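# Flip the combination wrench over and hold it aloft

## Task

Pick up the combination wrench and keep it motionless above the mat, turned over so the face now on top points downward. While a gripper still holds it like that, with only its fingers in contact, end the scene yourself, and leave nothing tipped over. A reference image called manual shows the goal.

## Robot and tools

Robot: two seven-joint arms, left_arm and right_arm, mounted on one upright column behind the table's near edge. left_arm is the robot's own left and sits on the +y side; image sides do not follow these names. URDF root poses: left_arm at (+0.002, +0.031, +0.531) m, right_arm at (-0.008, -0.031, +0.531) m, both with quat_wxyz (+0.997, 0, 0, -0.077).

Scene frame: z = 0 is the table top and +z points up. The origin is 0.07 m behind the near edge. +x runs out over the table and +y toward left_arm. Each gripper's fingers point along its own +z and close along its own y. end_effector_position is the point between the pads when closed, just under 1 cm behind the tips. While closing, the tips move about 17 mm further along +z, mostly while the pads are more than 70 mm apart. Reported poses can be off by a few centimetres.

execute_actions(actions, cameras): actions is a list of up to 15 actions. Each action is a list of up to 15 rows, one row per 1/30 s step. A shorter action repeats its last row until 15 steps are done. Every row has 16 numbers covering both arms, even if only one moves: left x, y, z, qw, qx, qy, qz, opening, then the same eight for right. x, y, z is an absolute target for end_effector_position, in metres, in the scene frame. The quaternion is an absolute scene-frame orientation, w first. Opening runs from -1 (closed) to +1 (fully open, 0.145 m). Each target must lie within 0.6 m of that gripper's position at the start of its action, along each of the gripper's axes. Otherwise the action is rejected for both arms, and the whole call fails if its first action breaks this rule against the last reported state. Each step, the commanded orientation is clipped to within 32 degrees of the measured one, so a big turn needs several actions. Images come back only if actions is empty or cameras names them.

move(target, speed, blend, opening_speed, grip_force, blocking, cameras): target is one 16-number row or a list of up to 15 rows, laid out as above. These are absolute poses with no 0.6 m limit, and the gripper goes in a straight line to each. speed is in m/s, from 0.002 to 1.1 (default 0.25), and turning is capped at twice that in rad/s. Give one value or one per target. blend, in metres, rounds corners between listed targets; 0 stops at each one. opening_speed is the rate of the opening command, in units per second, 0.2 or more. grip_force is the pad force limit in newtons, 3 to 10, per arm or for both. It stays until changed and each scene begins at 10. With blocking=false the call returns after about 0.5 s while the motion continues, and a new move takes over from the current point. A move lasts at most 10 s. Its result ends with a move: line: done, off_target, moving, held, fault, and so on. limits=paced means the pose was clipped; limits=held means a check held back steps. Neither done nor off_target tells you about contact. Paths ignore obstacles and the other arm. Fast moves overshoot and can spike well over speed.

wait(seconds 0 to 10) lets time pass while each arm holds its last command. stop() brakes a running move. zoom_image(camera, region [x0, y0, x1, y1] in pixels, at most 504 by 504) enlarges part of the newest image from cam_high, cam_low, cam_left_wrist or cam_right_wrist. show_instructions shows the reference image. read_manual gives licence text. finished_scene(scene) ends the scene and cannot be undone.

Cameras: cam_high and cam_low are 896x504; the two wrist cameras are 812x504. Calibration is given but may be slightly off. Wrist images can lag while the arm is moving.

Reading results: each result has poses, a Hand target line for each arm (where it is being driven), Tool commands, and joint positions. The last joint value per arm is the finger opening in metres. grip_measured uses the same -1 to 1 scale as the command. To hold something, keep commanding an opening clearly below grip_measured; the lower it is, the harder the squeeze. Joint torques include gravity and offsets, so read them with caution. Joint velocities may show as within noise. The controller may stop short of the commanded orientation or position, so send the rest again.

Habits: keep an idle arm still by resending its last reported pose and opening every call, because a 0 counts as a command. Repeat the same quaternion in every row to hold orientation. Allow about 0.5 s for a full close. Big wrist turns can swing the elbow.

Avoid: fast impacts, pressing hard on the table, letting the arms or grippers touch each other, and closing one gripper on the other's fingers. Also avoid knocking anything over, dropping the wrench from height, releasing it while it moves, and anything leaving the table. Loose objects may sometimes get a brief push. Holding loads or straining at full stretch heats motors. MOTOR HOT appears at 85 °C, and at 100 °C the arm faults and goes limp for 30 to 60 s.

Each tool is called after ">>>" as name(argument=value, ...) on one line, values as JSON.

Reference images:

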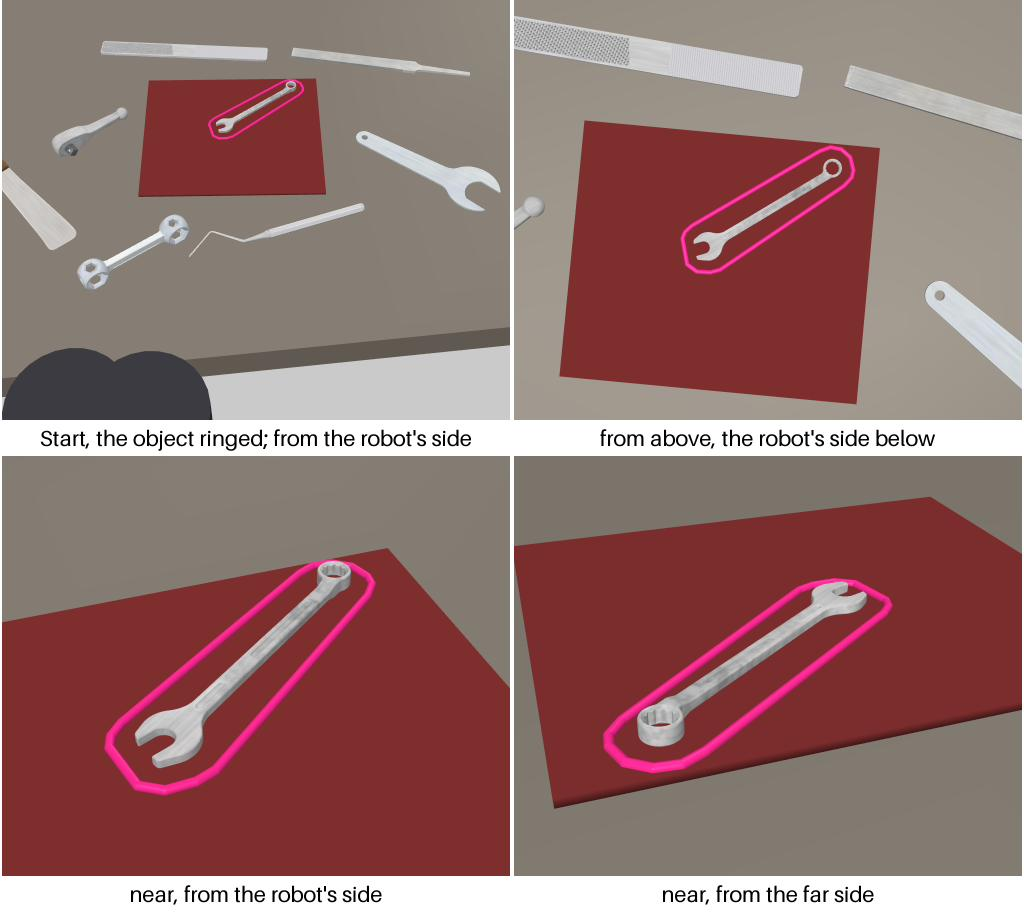

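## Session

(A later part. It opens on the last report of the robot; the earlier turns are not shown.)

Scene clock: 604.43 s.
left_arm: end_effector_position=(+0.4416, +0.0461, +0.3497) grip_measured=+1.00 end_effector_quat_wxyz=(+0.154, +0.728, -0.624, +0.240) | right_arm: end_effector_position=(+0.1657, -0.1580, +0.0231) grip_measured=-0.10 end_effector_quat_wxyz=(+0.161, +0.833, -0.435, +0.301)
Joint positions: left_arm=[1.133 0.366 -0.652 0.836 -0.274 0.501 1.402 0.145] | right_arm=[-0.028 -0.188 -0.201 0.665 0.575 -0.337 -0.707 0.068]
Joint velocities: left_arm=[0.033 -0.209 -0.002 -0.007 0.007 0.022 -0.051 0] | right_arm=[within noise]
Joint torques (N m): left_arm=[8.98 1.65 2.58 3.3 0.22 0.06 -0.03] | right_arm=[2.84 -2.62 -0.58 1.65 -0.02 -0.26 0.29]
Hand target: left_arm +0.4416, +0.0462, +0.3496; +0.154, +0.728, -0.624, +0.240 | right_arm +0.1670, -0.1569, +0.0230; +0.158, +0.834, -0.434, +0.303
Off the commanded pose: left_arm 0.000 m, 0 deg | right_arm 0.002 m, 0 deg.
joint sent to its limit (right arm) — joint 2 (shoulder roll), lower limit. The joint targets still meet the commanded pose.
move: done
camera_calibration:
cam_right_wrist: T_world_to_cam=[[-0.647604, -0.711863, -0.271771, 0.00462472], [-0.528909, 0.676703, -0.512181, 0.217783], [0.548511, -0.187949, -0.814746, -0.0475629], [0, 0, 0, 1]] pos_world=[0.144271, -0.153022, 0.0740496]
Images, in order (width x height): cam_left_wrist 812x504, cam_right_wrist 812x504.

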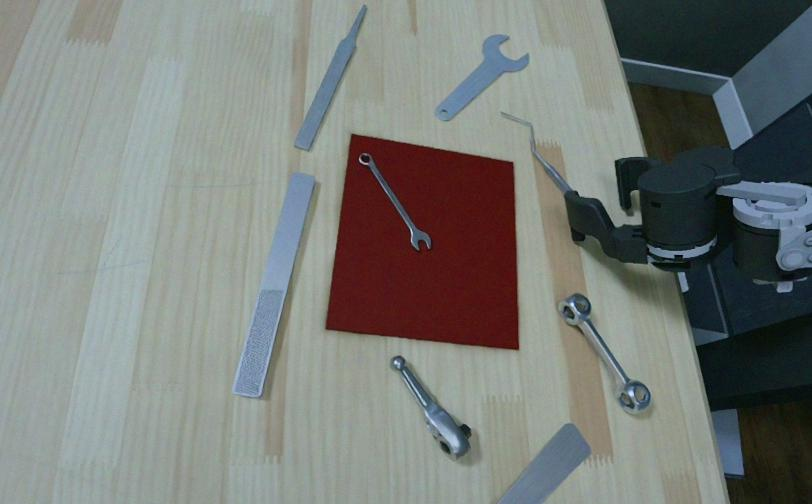

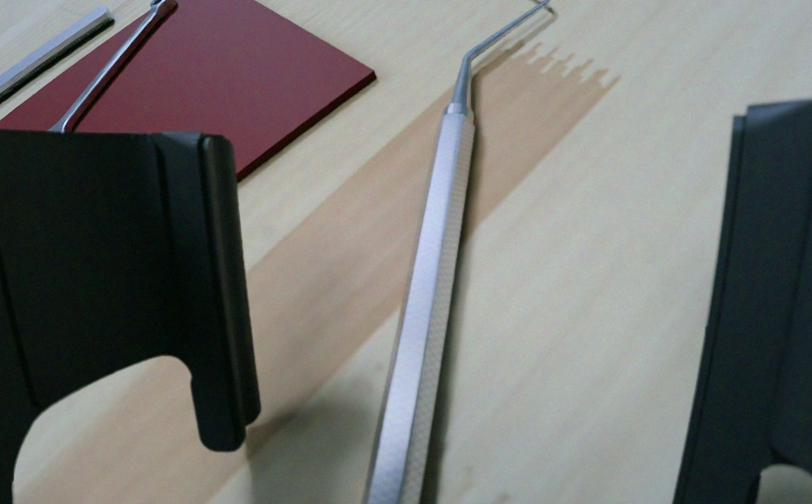

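>>> move(target=[[0.4416,0.0461,0.3497,0.154,0.728,-0.624,0.240,1,0.174,-0.152,0.023,0.176,0.805,-0.484,0.293,-0.1],[0.4416,0.0461,0.3497,0.154,0.728,-0.624,0.240,1,0.174,-0.152,0.0215,0.176,0.805,-0.484,0.293,-1]], speed=0.05, opening_speed=0.8, cameras=["cam_left_wrist","cam_right_wrist"])

Scene clock: 618.10 s.
left_arm: end_effector_position=(+0.4416, +0.0461, +0.3497) grip_measured=+1.00 end_effector_quat_wxyz=(+0.154, +0.728, -0.624, +0.240) | right_arm: end_effector_position=(+0.1743, -0.1523, +0.0219) grip_measured=-0.89 end_effector_quat_wxyz=(+0.176, +0.805, -0.485, +0.294)
Joint positions: left_arm=[1.133 0.366 -0.652 0.836 -0.274 0.501 1.402 0.145] | right_arm=[0.097 -0.188 -0.366 0.509 0.813 -0.481 -0.784 0.008]
Joint torques (N m): left_arm=[9.27 1.2 2.45 3.34 0.18 0.05 -0.08] | right_arm=[3.39 -2.73 -0.59 1.54 -0.05 -0.14 0.11]
Hand target: left_arm +0.4416, +0.0462, +0.3496; +0.154, +0.728, -0.624, +0.240 | right_arm +0.1740, -0.1520, +0.0215; +0.176, +0.805, -0.484, +0.293
Off the commanded pose: left_arm 0.000 m, 0 deg | right_arm 0.001 m, 0 deg.
joint sent to its limit (right arm) — joint 2 (shoulder roll), lower limit. The joint targets still meet the commanded pose.
move: done
camera_calibration:
cam_right_wrist: T_world_to_cam=[[-0.725509, -0.628874, -0.27956, 0.0403443], [-0.440222, 0.736304, -0.513869, 0.211498], [0.529, -0.249748, -0.811039, -0.058324], [0, 0, 0, 1]] pos_world=[0.15323, -0.144922, 0.072658]
Images, in order (width x height): cam_left_wrist 812x504, cam_right_wrist 812x504.

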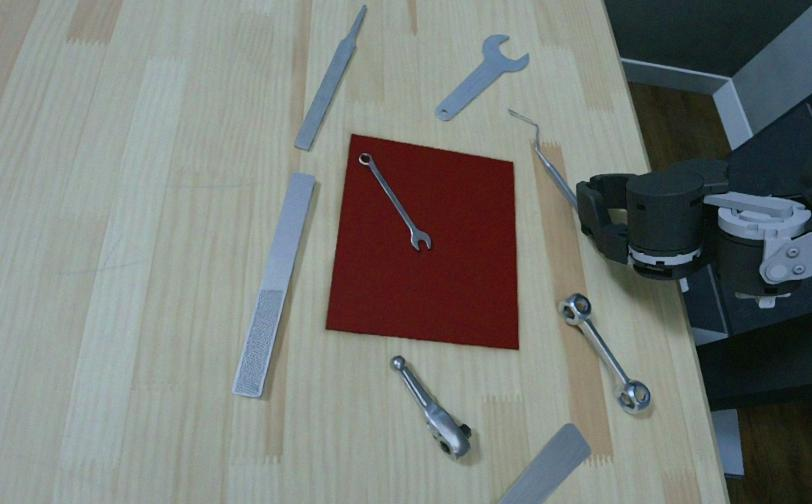

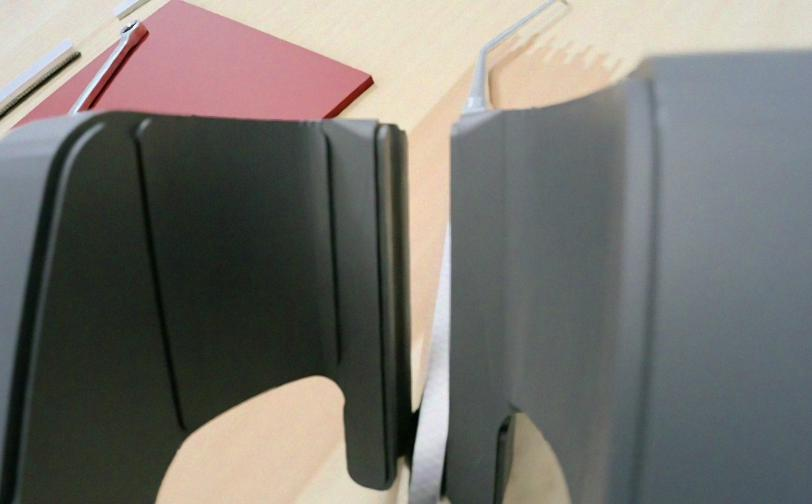

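>>> move(target=[[0.4416,0.0461,0.3497,0.154,0.728,-0.624,0.240,1,0.18,-0.155,0.10,0.176,0.805,-0.484,0.293,-1],[0.4416,0.0461,0.3497,0.154,0.728,-0.624,0.240,1,0.24,-0.16,0.14,0,0.985,0,0.174,-1]], speed=[0.08,0.3], blend=[0.02,0], cameras=["all"])

>>> zoom_image(camera="cam_left_wrist", region=[320, 100, 620, 300])

>>> zoom_image(camera="cam_low", region=[230, 200, 430, 350])

Scene clock: 634.13 s.
left_arm: end_effector_position=(+0.4416, +0.0461, +0.3497) grip_measured=+1.00 end_effector_quat_wxyz=(+0.154, +0.728, -0.624, +0.240) | right_arm: end_effector_position=(+0.2408, -0.1614, +0.1411) grip_measured=-0.89 end_effector_quat_wxyz=(+0.004, +0.984, -0.001, +0.176)
Joint positions: left_arm=[1.133 0.366 -0.652 0.836 -0.274 0.501 1.402 0.145] | right_arm=[0.244 0.509 -0.818 1.512 1.266 0.793 -0.769 0.008]
Joint torques (N m): left_arm=[9.3 1.25 2.4 3.04 0.15 0.12 -0.08] | right_arm=[4.95 0.78 1.89 2.21 0.12 -0.04 0.31]
Hand target: left_arm +0.4416, +0.0462, +0.3496; +0.154, +0.728, -0.624, +0.240 | right_arm +0.2399, -0.1601, +0.1400; +0.000, +0.985, +0.000, +0.174
Off the commanded pose: left_arm 0.000 m, 0 deg | right_arm 0.002 m, 1 deg.
move: done
camera_calibration:
cam_right_wrist: T_world_to_cam=[[0.10698, -0.938629, -0.327918, -0.127476], [-0.980108, -0.0441049, -0.193504, 0.267555], [0.167166, 0.342096, -0.924676, 0.199694], [0, 0, 0, 1]] pos_world=[0.242488, -0.176167, 0.194624]

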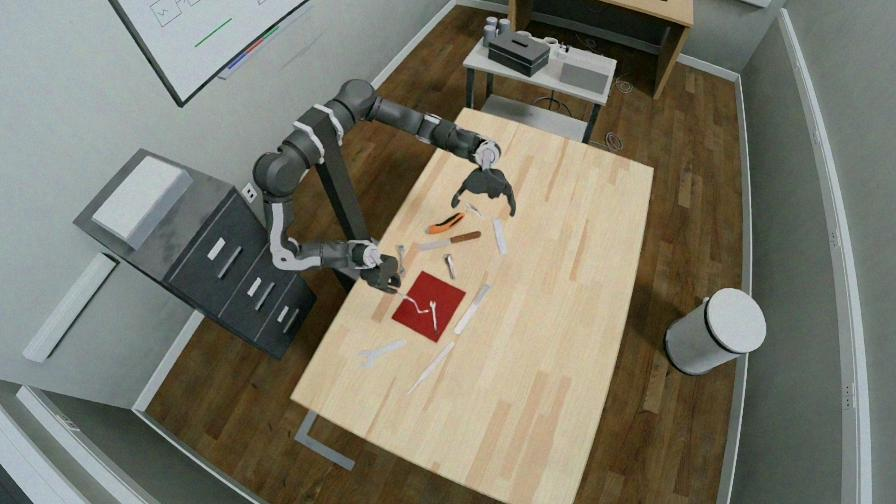

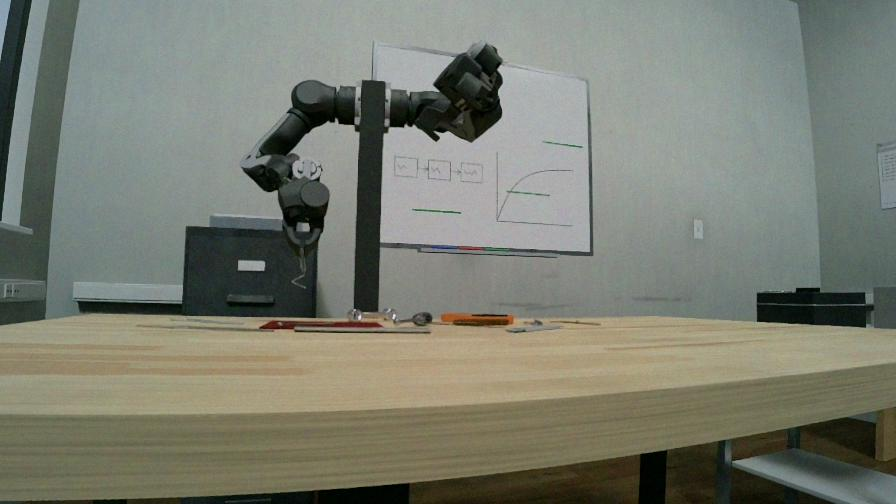

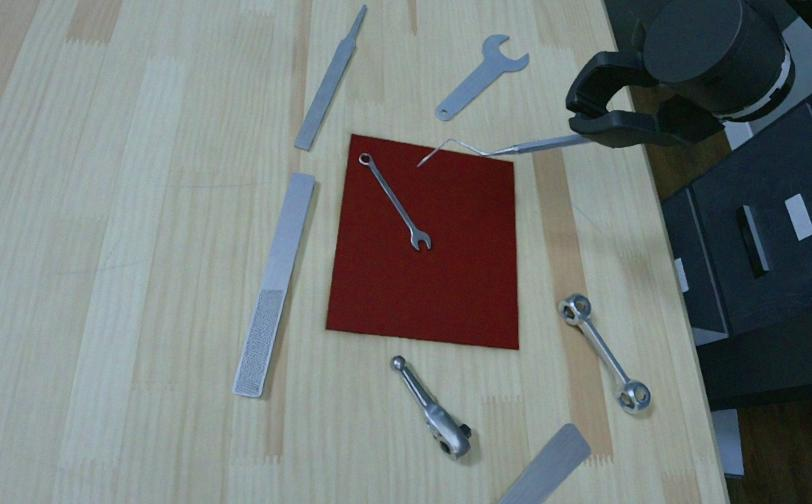

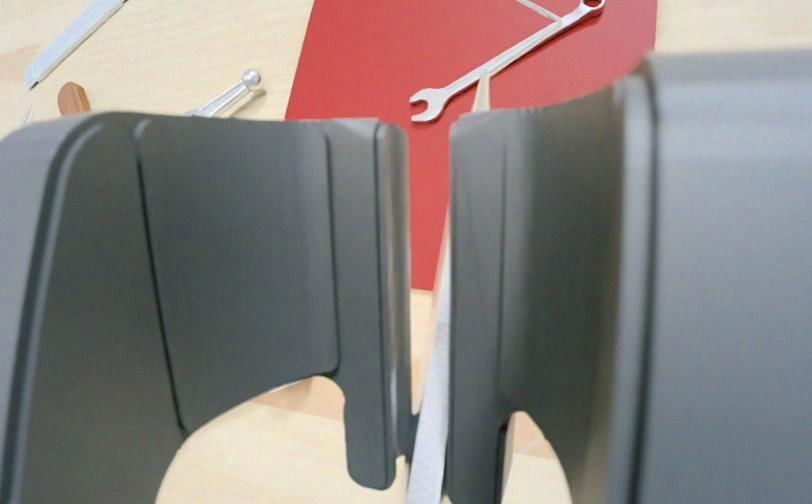

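Scaled by 1.680 from the camera's 812x504 image, which has a finer 957x594 frame.

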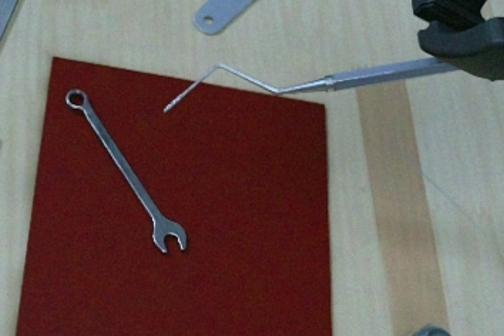

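Scaled by 2.520 from the camera's 896x504 image, which has a finer 1280x720 frame.

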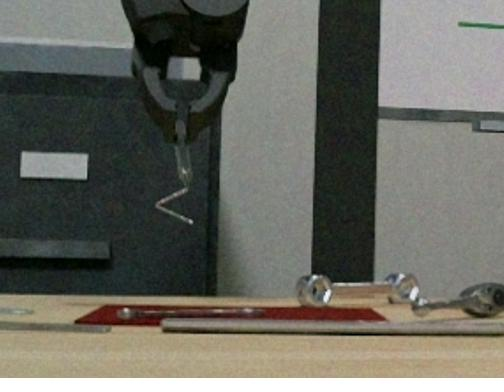

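>>> move(target=[[0.4416,0.0461,0.3497,0.154,0.728,-0.624,0.240,1,0.266,-0.109,0.105,0.2512,0.961,0.0627,0.1012,-1]], speed=0.2, cameras=["cam_left_wrist","cam_low"])

>>> zoom_image(camera="cam_left_wrist", region=[320, 130, 520, 280])

>>> zoom_image(camera="cam_low", region=[250, 240, 410, 350])

Scene clock: 709.13 s.
left_arm: end_effector_position=(+0.4416, +0.0461, +0.3497) grip_measured=+1.00 end_effector_quat_wxyz=(+0.154, +0.728, -0.624, +0.240) | right_arm: end_effector_position=(+0.2642, -0.1063, +0.1035) grip_measured=-0.89 end_effector_quat_wxyz=(+0.244, +0.963, +0.064, +0.098)
Joint positions: left_arm=[1.133 0.366 -0.652 0.836 -0.274 0.501 1.402 0.145] | right_arm=[0.506 -0.054 -1.122 0.789 1.244 0.777 -1.192 0.008]
Joint torques (N m): left_arm=[9.35 1.44 2.62 3.3 0.16 0.11 -0.06] | right_arm=[7.21 -2.76 1.06 1.96 -0.22 -0.02 -0.37]
Hand target: left_arm +0.4416, +0.0462, +0.3496; +0.154, +0.728, -0.624, +0.240 | right_arm +0.2660, -0.1090, +0.1050; +0.251, +0.961, +0.063, +0.101
Off the commanded pose: left_arm 0.000 m, 0 deg | right_arm 0.004 m, 1 deg.
move: off_target (right_arm)
Images, in order (width x height): cam_low 896x504, cam_left_wrist 812x504.

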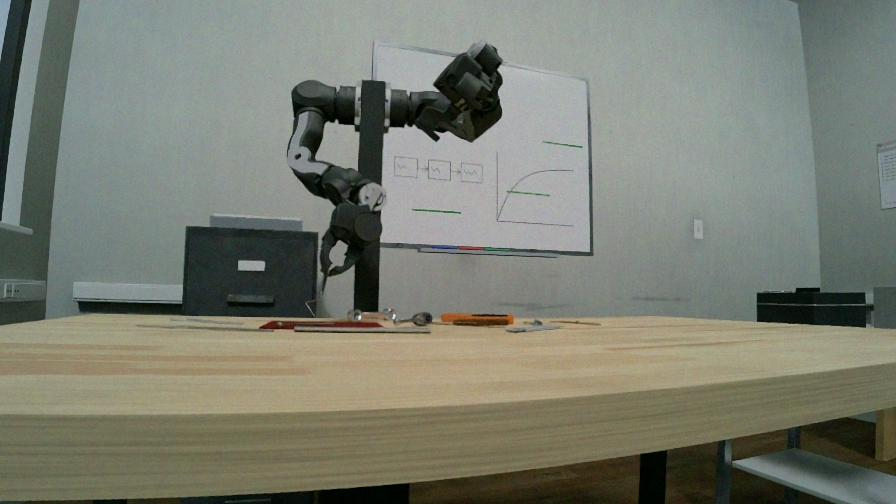

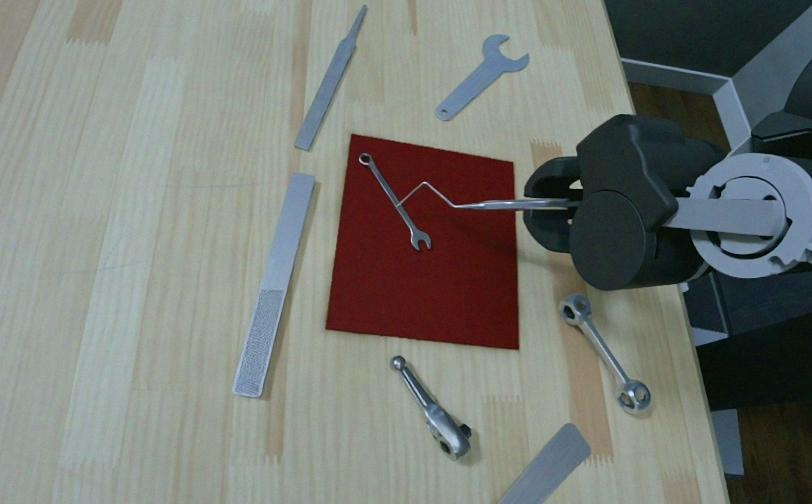

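Scaled by 2.520 from the camera's 812x504 image, which has a finer 957x594 frame.

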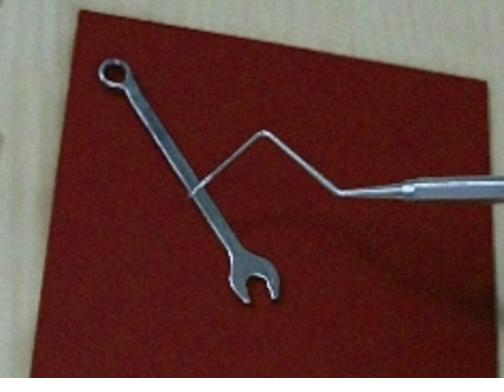

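Scaled by 3.150 from the camera's 896x504 image, which has a finer 1280x720 frame.

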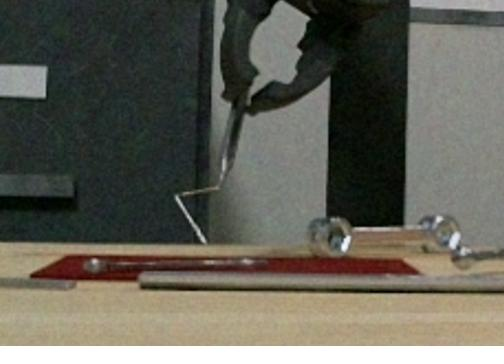

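>>> move(target=[[0.4416,0.0461,0.3497,0.154,0.728,-0.624,0.240,1,0.269,-0.099,0.105,0.2512,0.961,0.0627,0.1012,-1],[0.4416,0.0461,0.3497,0.154,0.728,-0.624,0.240,1,0.269,-0.099,0.090,0.2512,0.961,0.0627,0.1012,-1]], speed=0.06, cameras=["cam_left_wrist","cam_low"])

>>> zoom_image(camera="cam_left_wrist", region=[340, 140, 480, 260])

>>> zoom_image(camera="cam_low", region=[250, 270, 370, 350])

Scene clock: 732.17 s.
left_arm: end_effector_position=(+0.4416, +0.0461, +0.3497) grip_measured=+1.00 end_effector_quat_wxyz=(+0.154, +0.728, -0.624, +0.240) | right_arm: end_effector_position=(+0.2673, -0.0995, +0.0895) grip_measured=-0.89 end_effector_quat_wxyz=(+0.252, +0.961, +0.062, +0.098)
Joint positions: left_arm=[1.133 0.366 -0.652 0.836 -0.274 0.501 1.402 0.145] | right_arm=[0.549 -0.15 -1.185 0.575 1.217 0.7 -1.09 0.008]
Joint torques (N m): left_arm=[9.03 1.28 2.26 3.11 0.15 0.03 -0.03] | right_arm=[7.32 -3.52 0.49 1.63 -0.16 -0.03 0.06]
Hand target: left_arm +0.4416, +0.0462, +0.3496; +0.154, +0.728, -0.624, +0.240 | right_arm +0.2689, -0.0989, +0.0900; +0.251, +0.961, +0.063, +0.101
Off the commanded pose: left_arm 0.000 m, 0 deg | right_arm 0.002 m, 0 deg.
move: done
Images, in order (width x height): cam_low 896x504, cam_left_wrist 812x504.

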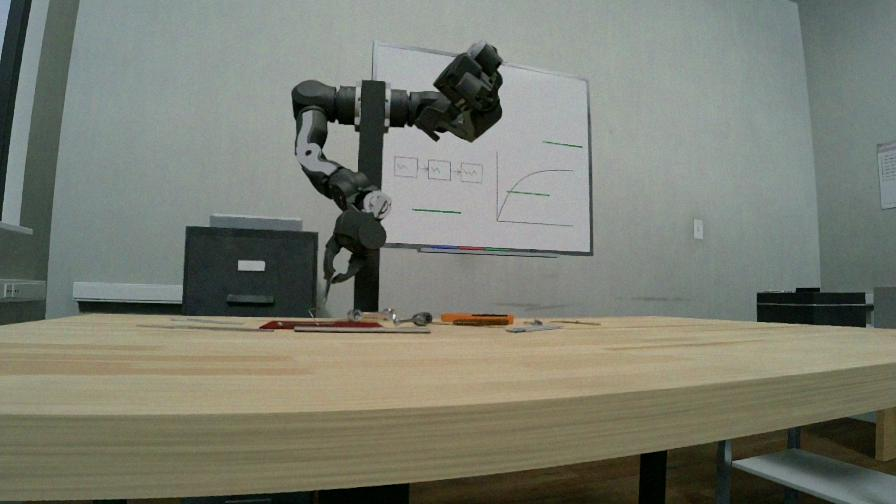

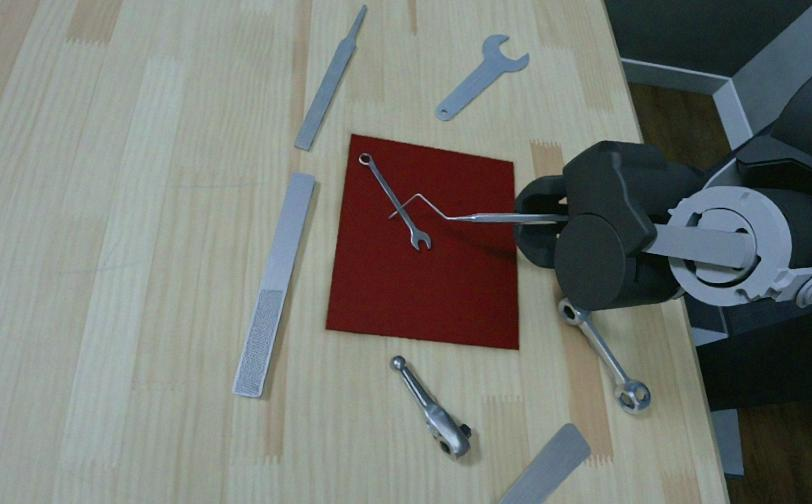

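Scaled by 3.600 from the camera's 812x504 image, which has a finer 957x594 frame.

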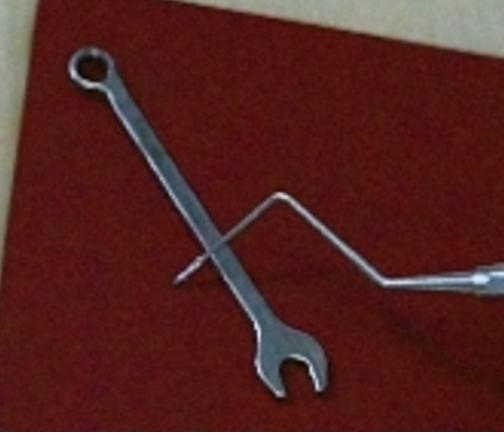

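Scaled by 4.200 from the camera's 896x504 image, which has a finer 1280x720 frame.

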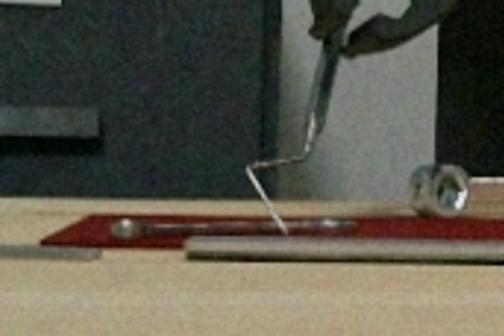

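>>> move(target=[[0.4416,0.0461,0.3497,0.154,0.728,-0.624,0.240,1,0.269,-0.099,0.085,0.2512,0.961,0.0627,0.1012,-1],[0.4416,0.0461,0.3497,0.154,0.728,-0.624,0.240,1,0.225,-0.105,0.085,0.2512,0.961,0.0627,0.1012,-1]], speed=0.05, blend=[0.002,0], cameras=["cam_left_wrist","cam_low"])

>>> zoom_image(camera="cam_left_wrist", region=[340, 120, 540, 270])

Scene clock: 748.63 s.
left_arm: end_effector_position=(+0.4416, +0.0461, +0.3497) grip_measured=+1.00 end_effector_quat_wxyz=(+0.154, +0.728, -0.624, +0.240) | right_arm: end_effector_position=(+0.2246, -0.1040, +0.0838) grip_measured=-0.89 end_effector_quat_wxyz=(+0.248, +0.961, +0.064, +0.101)
Joint positions: left_arm=[1.133 0.366 -0.652 0.836 -0.274 0.501 1.402 0.145] | right_arm=[0.386 -0.007 -1.172 0.876 1.227 0.684 -1.232 0.008]
Joint torques (N m): left_arm=[9.06 0.94 2.63 3.15 0.14 0.11 -0.05] | right_arm=[5.26 -2.55 1.52 3.06 -0.07 0.08 -0.37]
Hand target: left_arm +0.4416, +0.0462, +0.3496; +0.154, +0.728, -0.624, +0.240 | right_arm +0.2250, -0.1050, +0.0850; +0.251, +0.961, +0.063, +0.101
Off the commanded pose: left_arm 0.000 m, 0 deg | right_arm 0.002 m, 0 deg.
move: done
Images, in order (width x height): cam_low 896x504, cam_left_wrist 812x504.

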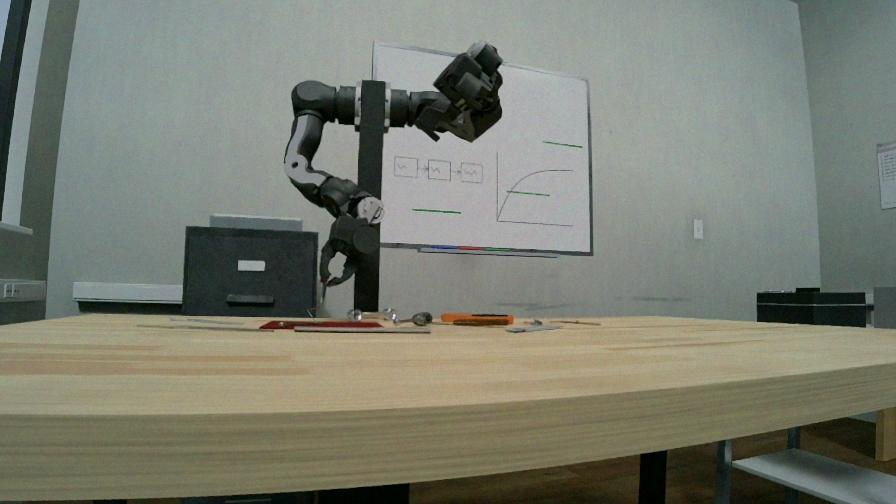

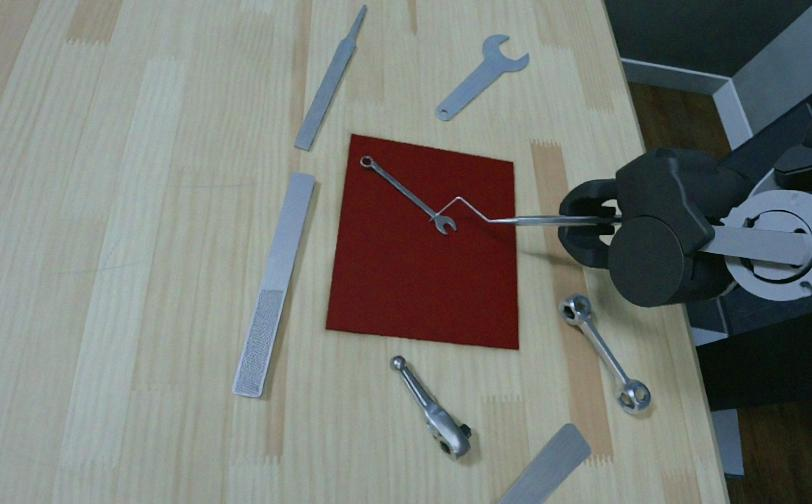

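Scaled by 2.520 from the camera's 812x504 image, which has a finer 957x594 frame.

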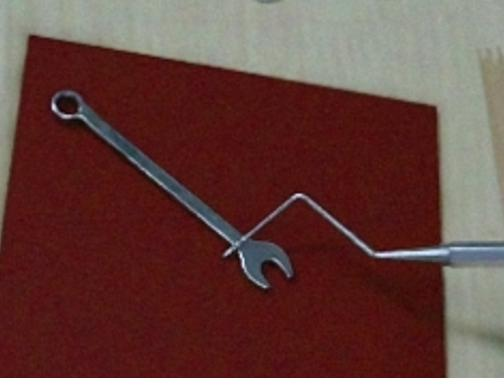

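>>> move(target=[[0.4416,0.0461,0.3497,0.154,0.728,-0.624,0.240,1,0.115,-0.135,0.0855,0.2512,0.961,0.0627,0.1012,-1]], speed=0.06, cameras=["cam_left_wrist"])

>>> zoom_image(camera="cam_left_wrist", region=[440, 110, 640, 260])

Scene clock: 761.47 s.
left_arm: end_effector_position=(+0.4416, +0.0461, +0.3497) grip_measured=+1.00 end_effector_quat_wxyz=(+0.154, +0.728, -0.624, +0.240) | right_arm: end_effector_position=(+0.1136, -0.1348, +0.0839) grip_measured=-0.89 end_effector_quat_wxyz=(+0.248, +0.962, +0.064, +0.098)
Joint positions: left_arm=[1.133 0.366 -0.652 0.836 -0.274 0.501 1.402 0.145] | right_arm=[0.029 0.304 -1.179 1.373 1.161 0.582 -1.387 0.008]
Joint torques (N m): left_arm=[9.16 1.33 2.35 3.04 0.23 0.11 0] | right_arm=[2.28 -1.23 0.77 3.37 -0.13 0.02 -0.36]
Hand target: left_arm +0.4416, +0.0462, +0.3496; +0.154, +0.728, -0.624, +0.240 | right_arm +0.1149, -0.1350, +0.0855; +0.251, +0.961, +0.063, +0.101
Off the commanded pose: left_arm 0.000 m, 0 deg | right_arm 0.002 m, 1 deg.
move: done
Images, in order (width x height): cam_left_wrist 812x504.

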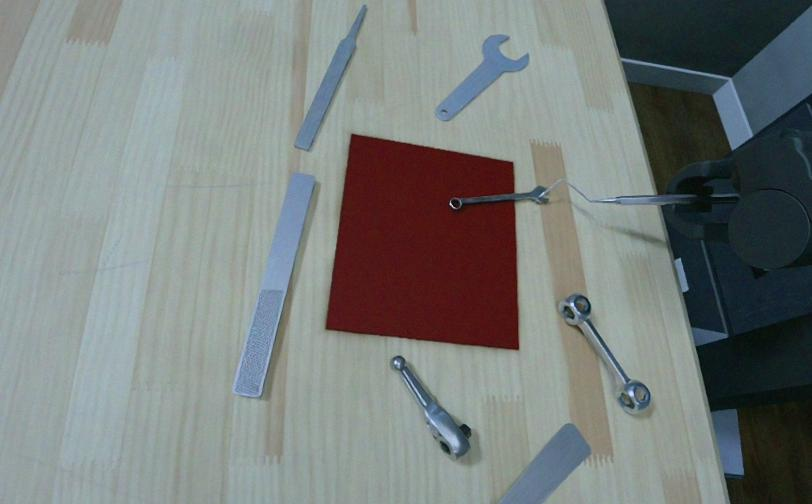

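Scaled by 2.520 from the camera's 812x504 image, which has a finer 957x594 frame.

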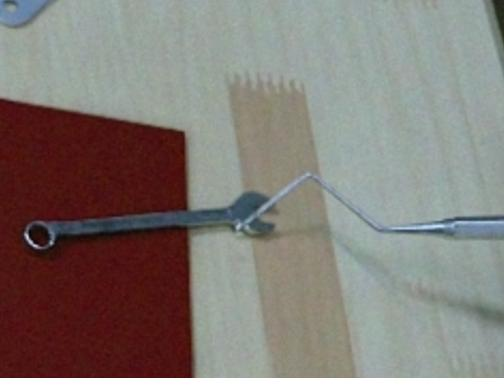

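>>> move(target=[[0.4416,0.0461,0.3497,0.154,0.728,-0.624,0.240,1,0.088,-0.142,0.0855,0.2512,0.961,0.0627,0.1012,-1],[0.4416,0.0461,0.3497,0.154,0.728,-0.624,0.240,1,0.092,-0.142,0.16,0.2512,0.961,0.0627,0.1012,-1],[0.4416,0.0461,0.3497,0.154,0.728,-0.624,0.240,1,0.13,-0.23,0.12,0.176,0.805,-0.484,0.293,-1],[0.4416,0.0461,0.3497,0.154,0.728,-0.624,0.240,1,0.12,-0.23,0.03,0.176,0.805,-0.484,0.293,-1]], speed=[0.06,0.1,0.3,0.1], cameras=["cam_left_wrist","cam_right_wrist"])

Scene clock: 831.73 s.
left_arm: end_effector_position=(+0.4416, +0.0461, +0.3497) grip_measured=+1.00 end_effector_quat_wxyz=(+0.154, +0.728, -0.624, +0.240) | right_arm: end_effector_position=(+0.1183, -0.2299, +0.0297) grip_measured=-0.89 end_effector_quat_wxyz=(+0.179, +0.806, -0.484, +0.290)
Joint positions: left_arm=[1.133 0.366 -0.652 0.836 -0.274 0.501 1.402 0.145] | right_arm=[-0.157 0.177 -0.539 0.955 1.072 -0.404 -0.809 0.008]
Joint torques (N m): left_arm=[9.09 1.28 2.33 3.38 0.15 0.04 -0.09] | right_arm=[2.1 0.15 0.76 1.87 -0.1 -0.25 0.32]
Hand target: left_arm +0.4416, +0.0462, +0.3496; +0.154, +0.728, -0.624, +0.240 | right_arm +0.1199, -0.2300, +0.0300; +0.176, +0.805, -0.484, +0.293
Off the commanded pose: left_arm 0.000 m, 0 deg | right_arm 0.002 m, 1 deg.
move: done
camera_calibration:
cam_right_wrist: T_world_to_cam=[[-0.72864, -0.628661, -0.27179, -0.0467528], [-0.445227, 0.736316, -0.509521, 0.248491], [0.520439, -0.250249, -0.816406, -0.0406126], [0, 0, 0, 1]] pos_world=[0.0977055, -0.222523, 0.0807484]
Images, in order (width x height): cam_left_wrist 812x504, cam_right_wrist 812x504.

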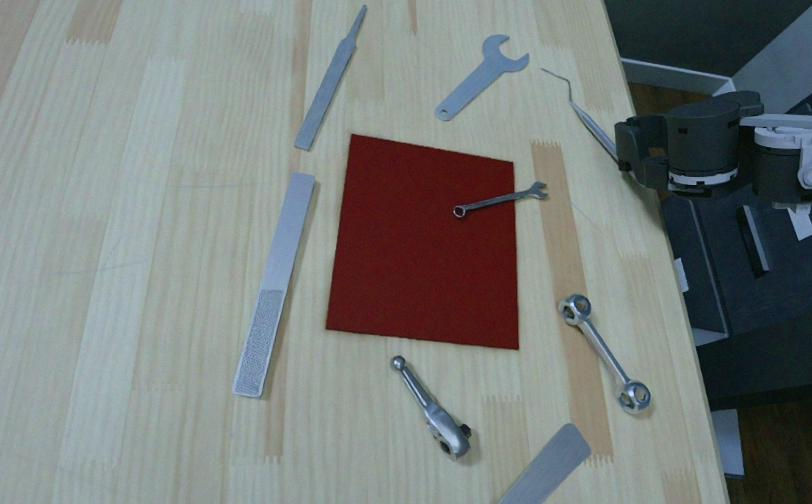

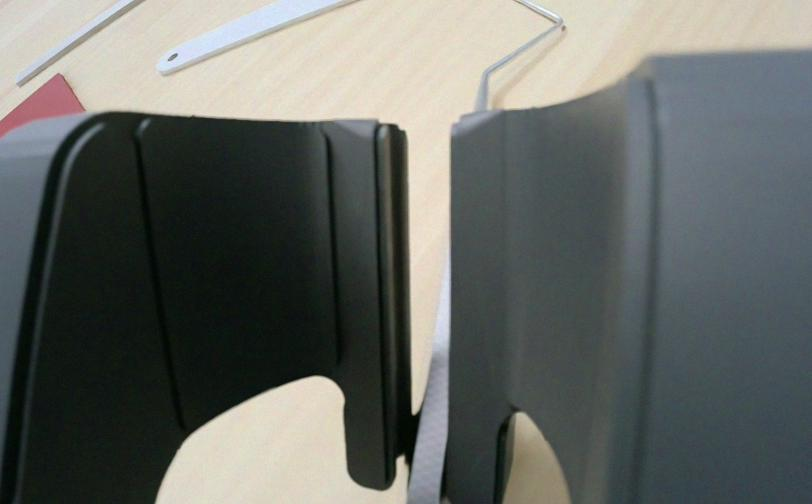

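>>> move(target=[[0.4416,0.0461,0.3497,0.154,0.728,-0.624,0.240,1,0.12,-0.23,0.0215,0.176,0.805,-0.484,0.293,-1],[0.4416,0.0461,0.3497,0.154,0.728,-0.624,0.240,1,0.12,-0.23,0.0215,0.176,0.805,-0.484,0.293,-0.3],[0.4416,0.0461,0.3497,0.154,0.728,-0.624,0.240,1,0.11,-0.21,0.12,0.176,0.805,-0.484,0.293,-0.3],[0.4416,0.0461,0.3497,0.154,0.728,-0.624,0.240,1,0.25,-0.16,0.09,-0.0582,0.9303,0.1691,0.3203,-0.3]], speed=[0.05,0.1,0.12,0.35], cameras=["cam_right_wrist"])

>>> move(target=[0.4416,0.0461,0.3497,0.154,0.728,-0.624,0.240,1,0.27,-0.157,0.04,-0.0582,0.9303,0.1691,0.3203,-0.3], speed=0.1, cameras=["cam_right_wrist","cam_left_wrist"])

Scene clock: 861.43 s.
left_arm: end_effector_position=(+0.4416, +0.0461, +0.3497) grip_measured=+1.00 end_effector_quat_wxyz=(+0.154, +0.728, -0.624, +0.240) | right_arm: end_effector_position=(+0.2506, -0.1612, +0.0906) grip_measured=-0.30 end_effector_quat_wxyz=(-0.055, +0.931, +0.167, +0.321)
Joint positions: left_arm=[1.133 0.366 -0.652 0.836 -0.274 0.501 1.402 0.145] | right_arm=[0.364 0.595 -1.237 1.172 0.901 0.187 -0.169 0.053]
Joint torques (N m): left_arm=[8.87 1.33 2.39 3.17 0.2 0.09 -0.03] | right_arm=[5.08 1.6 1.76 1.4 0.09 -0.3 0.3]
Motor temperatures (°C): left_arm=[33 27 28 28 27 28 27] | right_arm=[26 25 30 31 28 27 27]
Hand target: left_arm +0.4416, +0.0462, +0.3496; +0.154, +0.728, -0.624, +0.240 | right_arm +0.2499, -0.1599, +0.0900; -0.058, +0.930, +0.169, +0.320
Off the commanded pose: left_arm 0.000 m, 0 deg | right_arm 0.001 m, 0 deg.
move: done
camera_calibration:
cam_right_wrist: T_world_to_cam=[[0.517762, -0.807819, -0.281692, -0.230879], [-0.804225, -0.347273, -0.48231, 0.200619], [0.291795, 0.476266, -0.829474, 0.133004], [0, 0, 0, 1]] pos_world=[0.242073, -0.180184, 0.142047]
Images, in order (width x height): cam_right_wrist 812x504.

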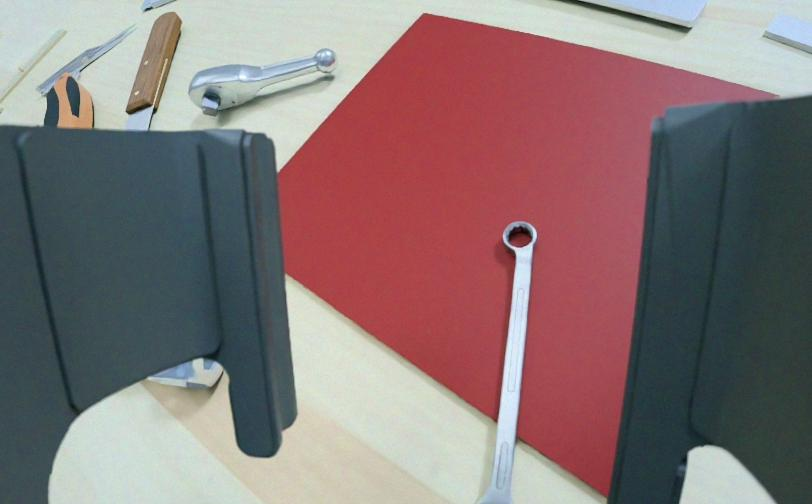

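Scene clock: 862.37 s.
left_arm: end_effector_position=(+0.4416, +0.0461, +0.3497) grip_measured=+1.00 end_effector_quat_wxyz=(+0.154, +0.728, -0.624, +0.240) | right_arm: end_effector_position=(+0.2694, -0.1569, +0.0396) grip_measured=-0.30 end_effector_quat_wxyz=(-0.057, +0.931, +0.166, +0.320)
Joint positions: left_arm=[1.133 0.366 -0.652 0.836 -0.274 0.501 1.402 0.145] | right_arm=[0.43 0.305 -1.264 0.604 0.857 -0.002 0.031 0.053]
Joint torques (N m): left_arm=[8.9 1.33 2.5 3.32 0.2 0.14 -0.04] | right_arm=[6.45 0.99 1.05 0.88 0.11 -0.32 0.28]
Hand target: left_arm +0.4416, +0.0462, +0.3496; +0.154, +0.728, -0.624, +0.240 | right_arm +0.2700, -0.1571, +0.0400; -0.058, +0.930, +0.169, +0.320
Off the commanded pose: left_arm 0.000 m, 0 deg | right_arm 0.001 m, 0 deg.
move: done
camera_calibration:
cam_right_wrist: T_world_to_cam=[[0.516381, -0.807399, -0.285407, -0.250936], [-0.805913, -0.34548, -0.480778, 0.193327], [0.289577, 0.478278, -0.829093, 0.0839734], [0, 0, 0, 1]] pos_world=[0.261067, -0.175977, 0.0909503]
Images, in order (width x height): cam_left_wrist 812x504, cam_right_wrist 812x504.

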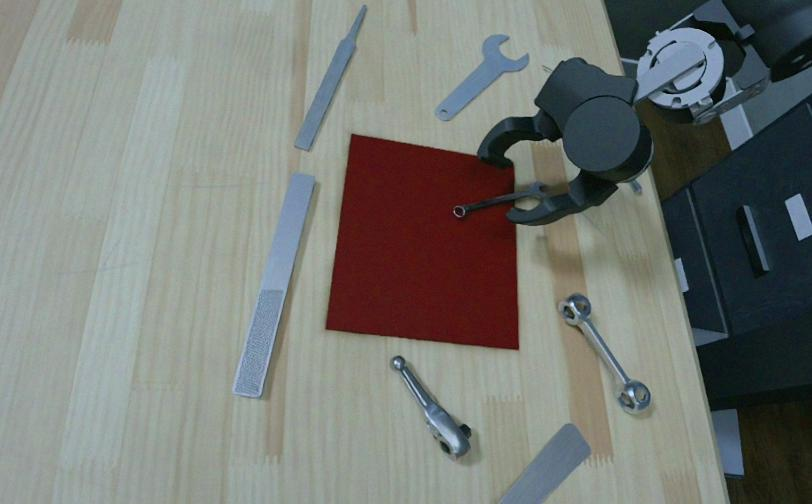

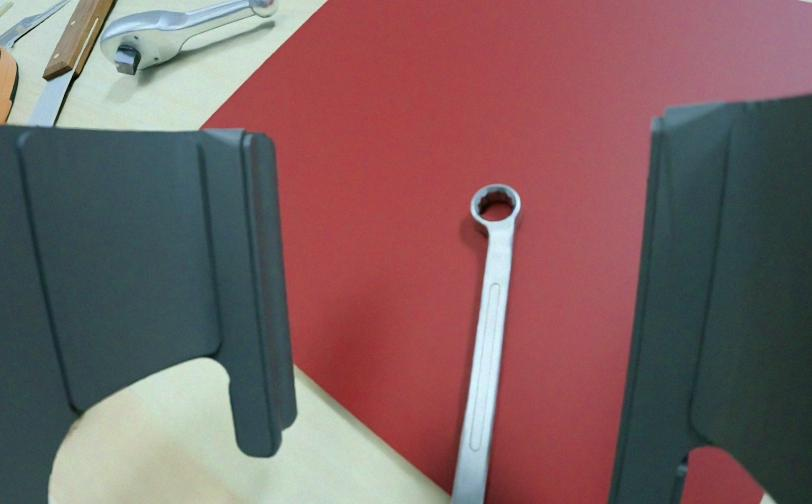

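>>> move(target=[[0.4416,0.0461,0.3497,0.154,0.728,-0.624,0.240,1,0.273,-0.157,0.025,-0.0582,0.9303,0.1691,0.3203,-0.3],[0.4416,0.0461,0.3497,0.154,0.728,-0.624,0.240,1,0.273,-0.157,0.0245,-0.0582,0.9303,0.1691,0.3203,-1]], speed=0.05, opening_speed=0.8, cameras=["cam_right_wrist","cam_left_wrist"])

Scene clock: 879.17 s.
left_arm: end_effector_position=(+0.4416, +0.0461, +0.3497) grip_measured=+1.00 end_effector_quat_wxyz=(+0.154, +0.728, -0.624, +0.240) | right_arm: end_effector_position=(+0.2720, -0.1579, +0.0237) grip_measured=-0.95 end_effector_quat_wxyz=(-0.056, +0.931, +0.166, +0.319)
Joint positions: left_arm=[1.133 0.366 -0.652 0.836 -0.274 0.501 1.402 0.145] | right_arm=[0.463 0.158 -1.266 0.293 0.851 -0.114 0.144 0.004]
Joint torques (N m): left_arm=[9.24 0.94 2.15 3.19 0.17 0.11 -0.02] | right_arm=[6.63 0.25 0.43 0.64 0.18 -0.29 0.29]
Hand target: left_arm +0.4416, +0.0462, +0.3496; +0.154, +0.728, -0.624, +0.240 | right_arm +0.2729, -0.1570, +0.0244; -0.058, +0.930, +0.169, +0.320
Off the commanded pose: left_arm 0.000 m, 0 deg | right_arm 0.002 m, 0 deg.
move: done
camera_calibration:
cam_right_wrist: T_world_to_cam=[[0.516179, -0.808109, -0.283759, -0.257796], [-0.806211, -0.346608, -0.479465, 0.187257], [0.289107, 0.476259, -0.830418, 0.0704668], [0, 0, 0, 1]] pos_world=[0.263665, -0.176983, 0.0751482]
Images, in order (width x height): cam_left_wrist 812x504, cam_right_wrist 812x504.

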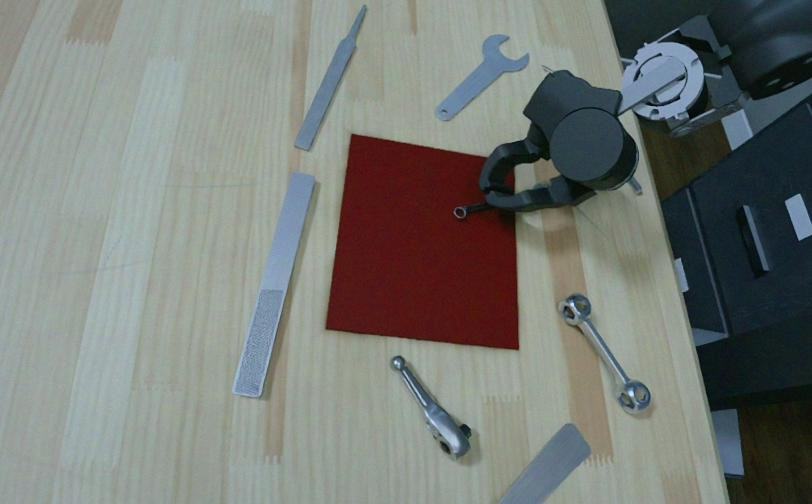

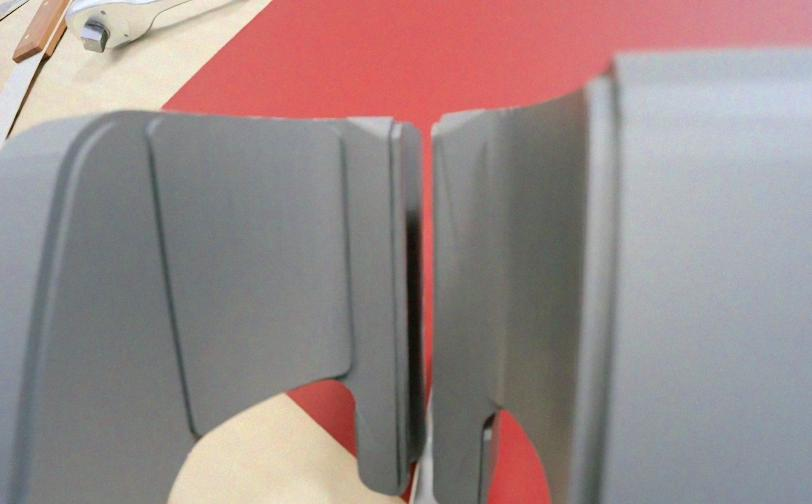

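>>> move(target=[[0.4416,0.0461,0.3497,0.154,0.728,-0.624,0.240,1,0.26,-0.16,0.12,-0.0582,0.9303,0.1691,0.3203,-1],[0.4416,0.0461,0.3497,0.154,0.728,-0.624,0.240,1,0.26,-0.2,0.28,0.304,0.8387,0.2747,0.3593,-1],[0.4416,0.0461,0.3497,0.154,0.728,-0.624,0.240,1,0.28,-0.25,0.35,0.6185,0.6185,0.343,0.343,-1]], speed=[0.1,0.3,0.3], cameras=["cam_right_wrist","cam_left_wrist","cam_high"])

Scene clock: 905.90 s.
left_arm: end_effector_position=(+0.4416, +0.0461, +0.3497) grip_measured=+1.00 end_effector_quat_wxyz=(+0.154, +0.728, -0.624, +0.240) | right_arm: end_effector_position=(+0.2810, -0.2509, +0.3522) grip_measured=-0.95 end_effector_quat_wxyz=(+0.559, +0.589, +0.318, +0.490)
Joint positions: left_arm=[1.133 0.366 -0.652 0.836 -0.274 0.501 1.402 0.145] | right_arm=[0.687 1.006 -1.57 1.904 0.402 0.793 -1.313 0.004]
Joint torques (N m): left_arm=[8.85 1.36 2.48 3.22 0.11 0.12 -0.04] | right_arm=[4.18 2.97 2.04 1.94 -0.4 0.08 -0.18]
Hand target: left_arm +0.4416, +0.0462, +0.3496; +0.154, +0.728, -0.624, +0.240 | right_arm +0.2800, -0.2502, +0.3498; +0.556, +0.591, +0.323, +0.487
Off the commanded pose: left_arm 0.000 m, 0 deg | right_arm 0.003 m, 19 deg.
joint sent to its limit (right arm) — joint 3 (upper arm roll), lower limit; joint 6 (wrist pitch), upper limit. The joint targets are off in orientation, not in position.
move: off_target (right_arm)
camera_calibration:
cam_right_wrist: T_world_to_cam=[[0.162459, -0.297075, 0.940932, -0.448143], [-0.469671, -0.861924, -0.191038, -0.00568644], [0.867765, -0.410893, -0.279555, -0.194269], [0, 0, 0, 1]] pos_world=[0.238714, -0.217857, 0.366277]
Images, in order (width x height): cam_high 896x504, cam_left_wrist 812x504, cam_right_wrist 812x504.

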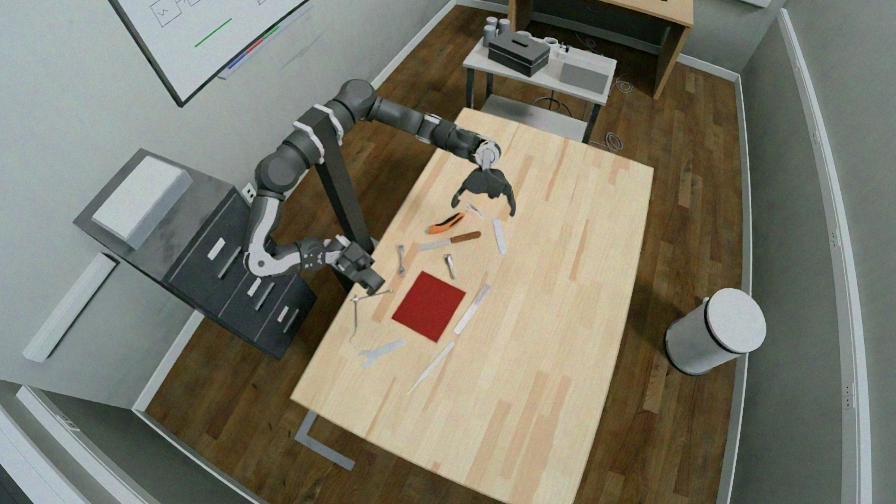

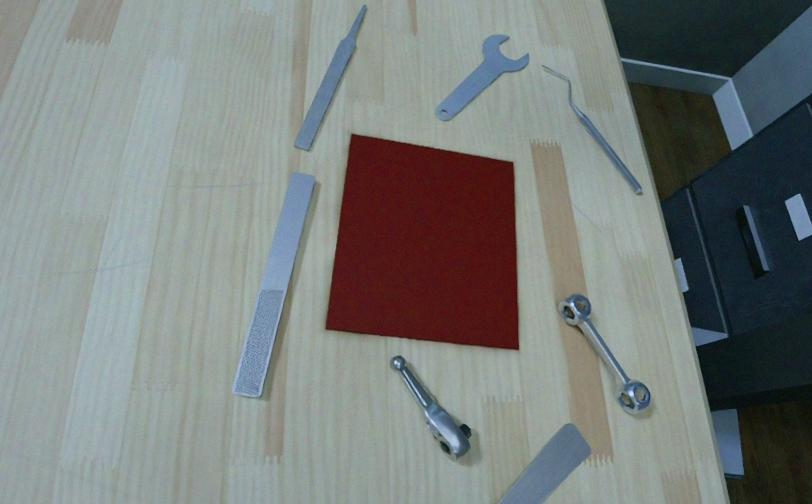

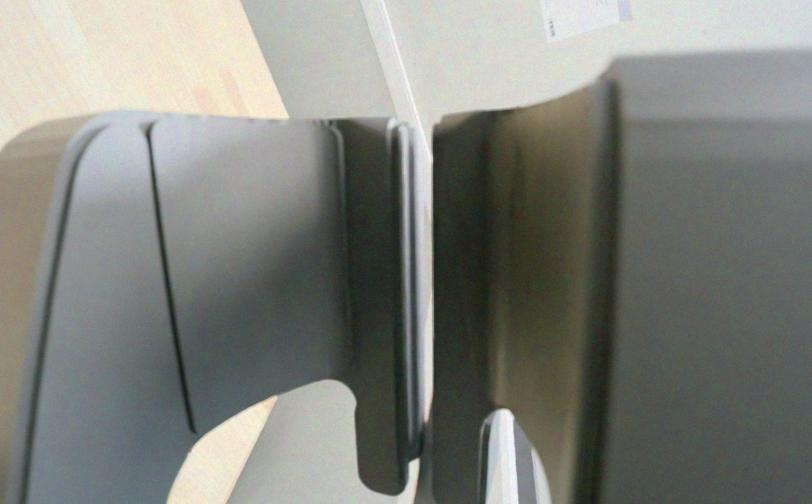

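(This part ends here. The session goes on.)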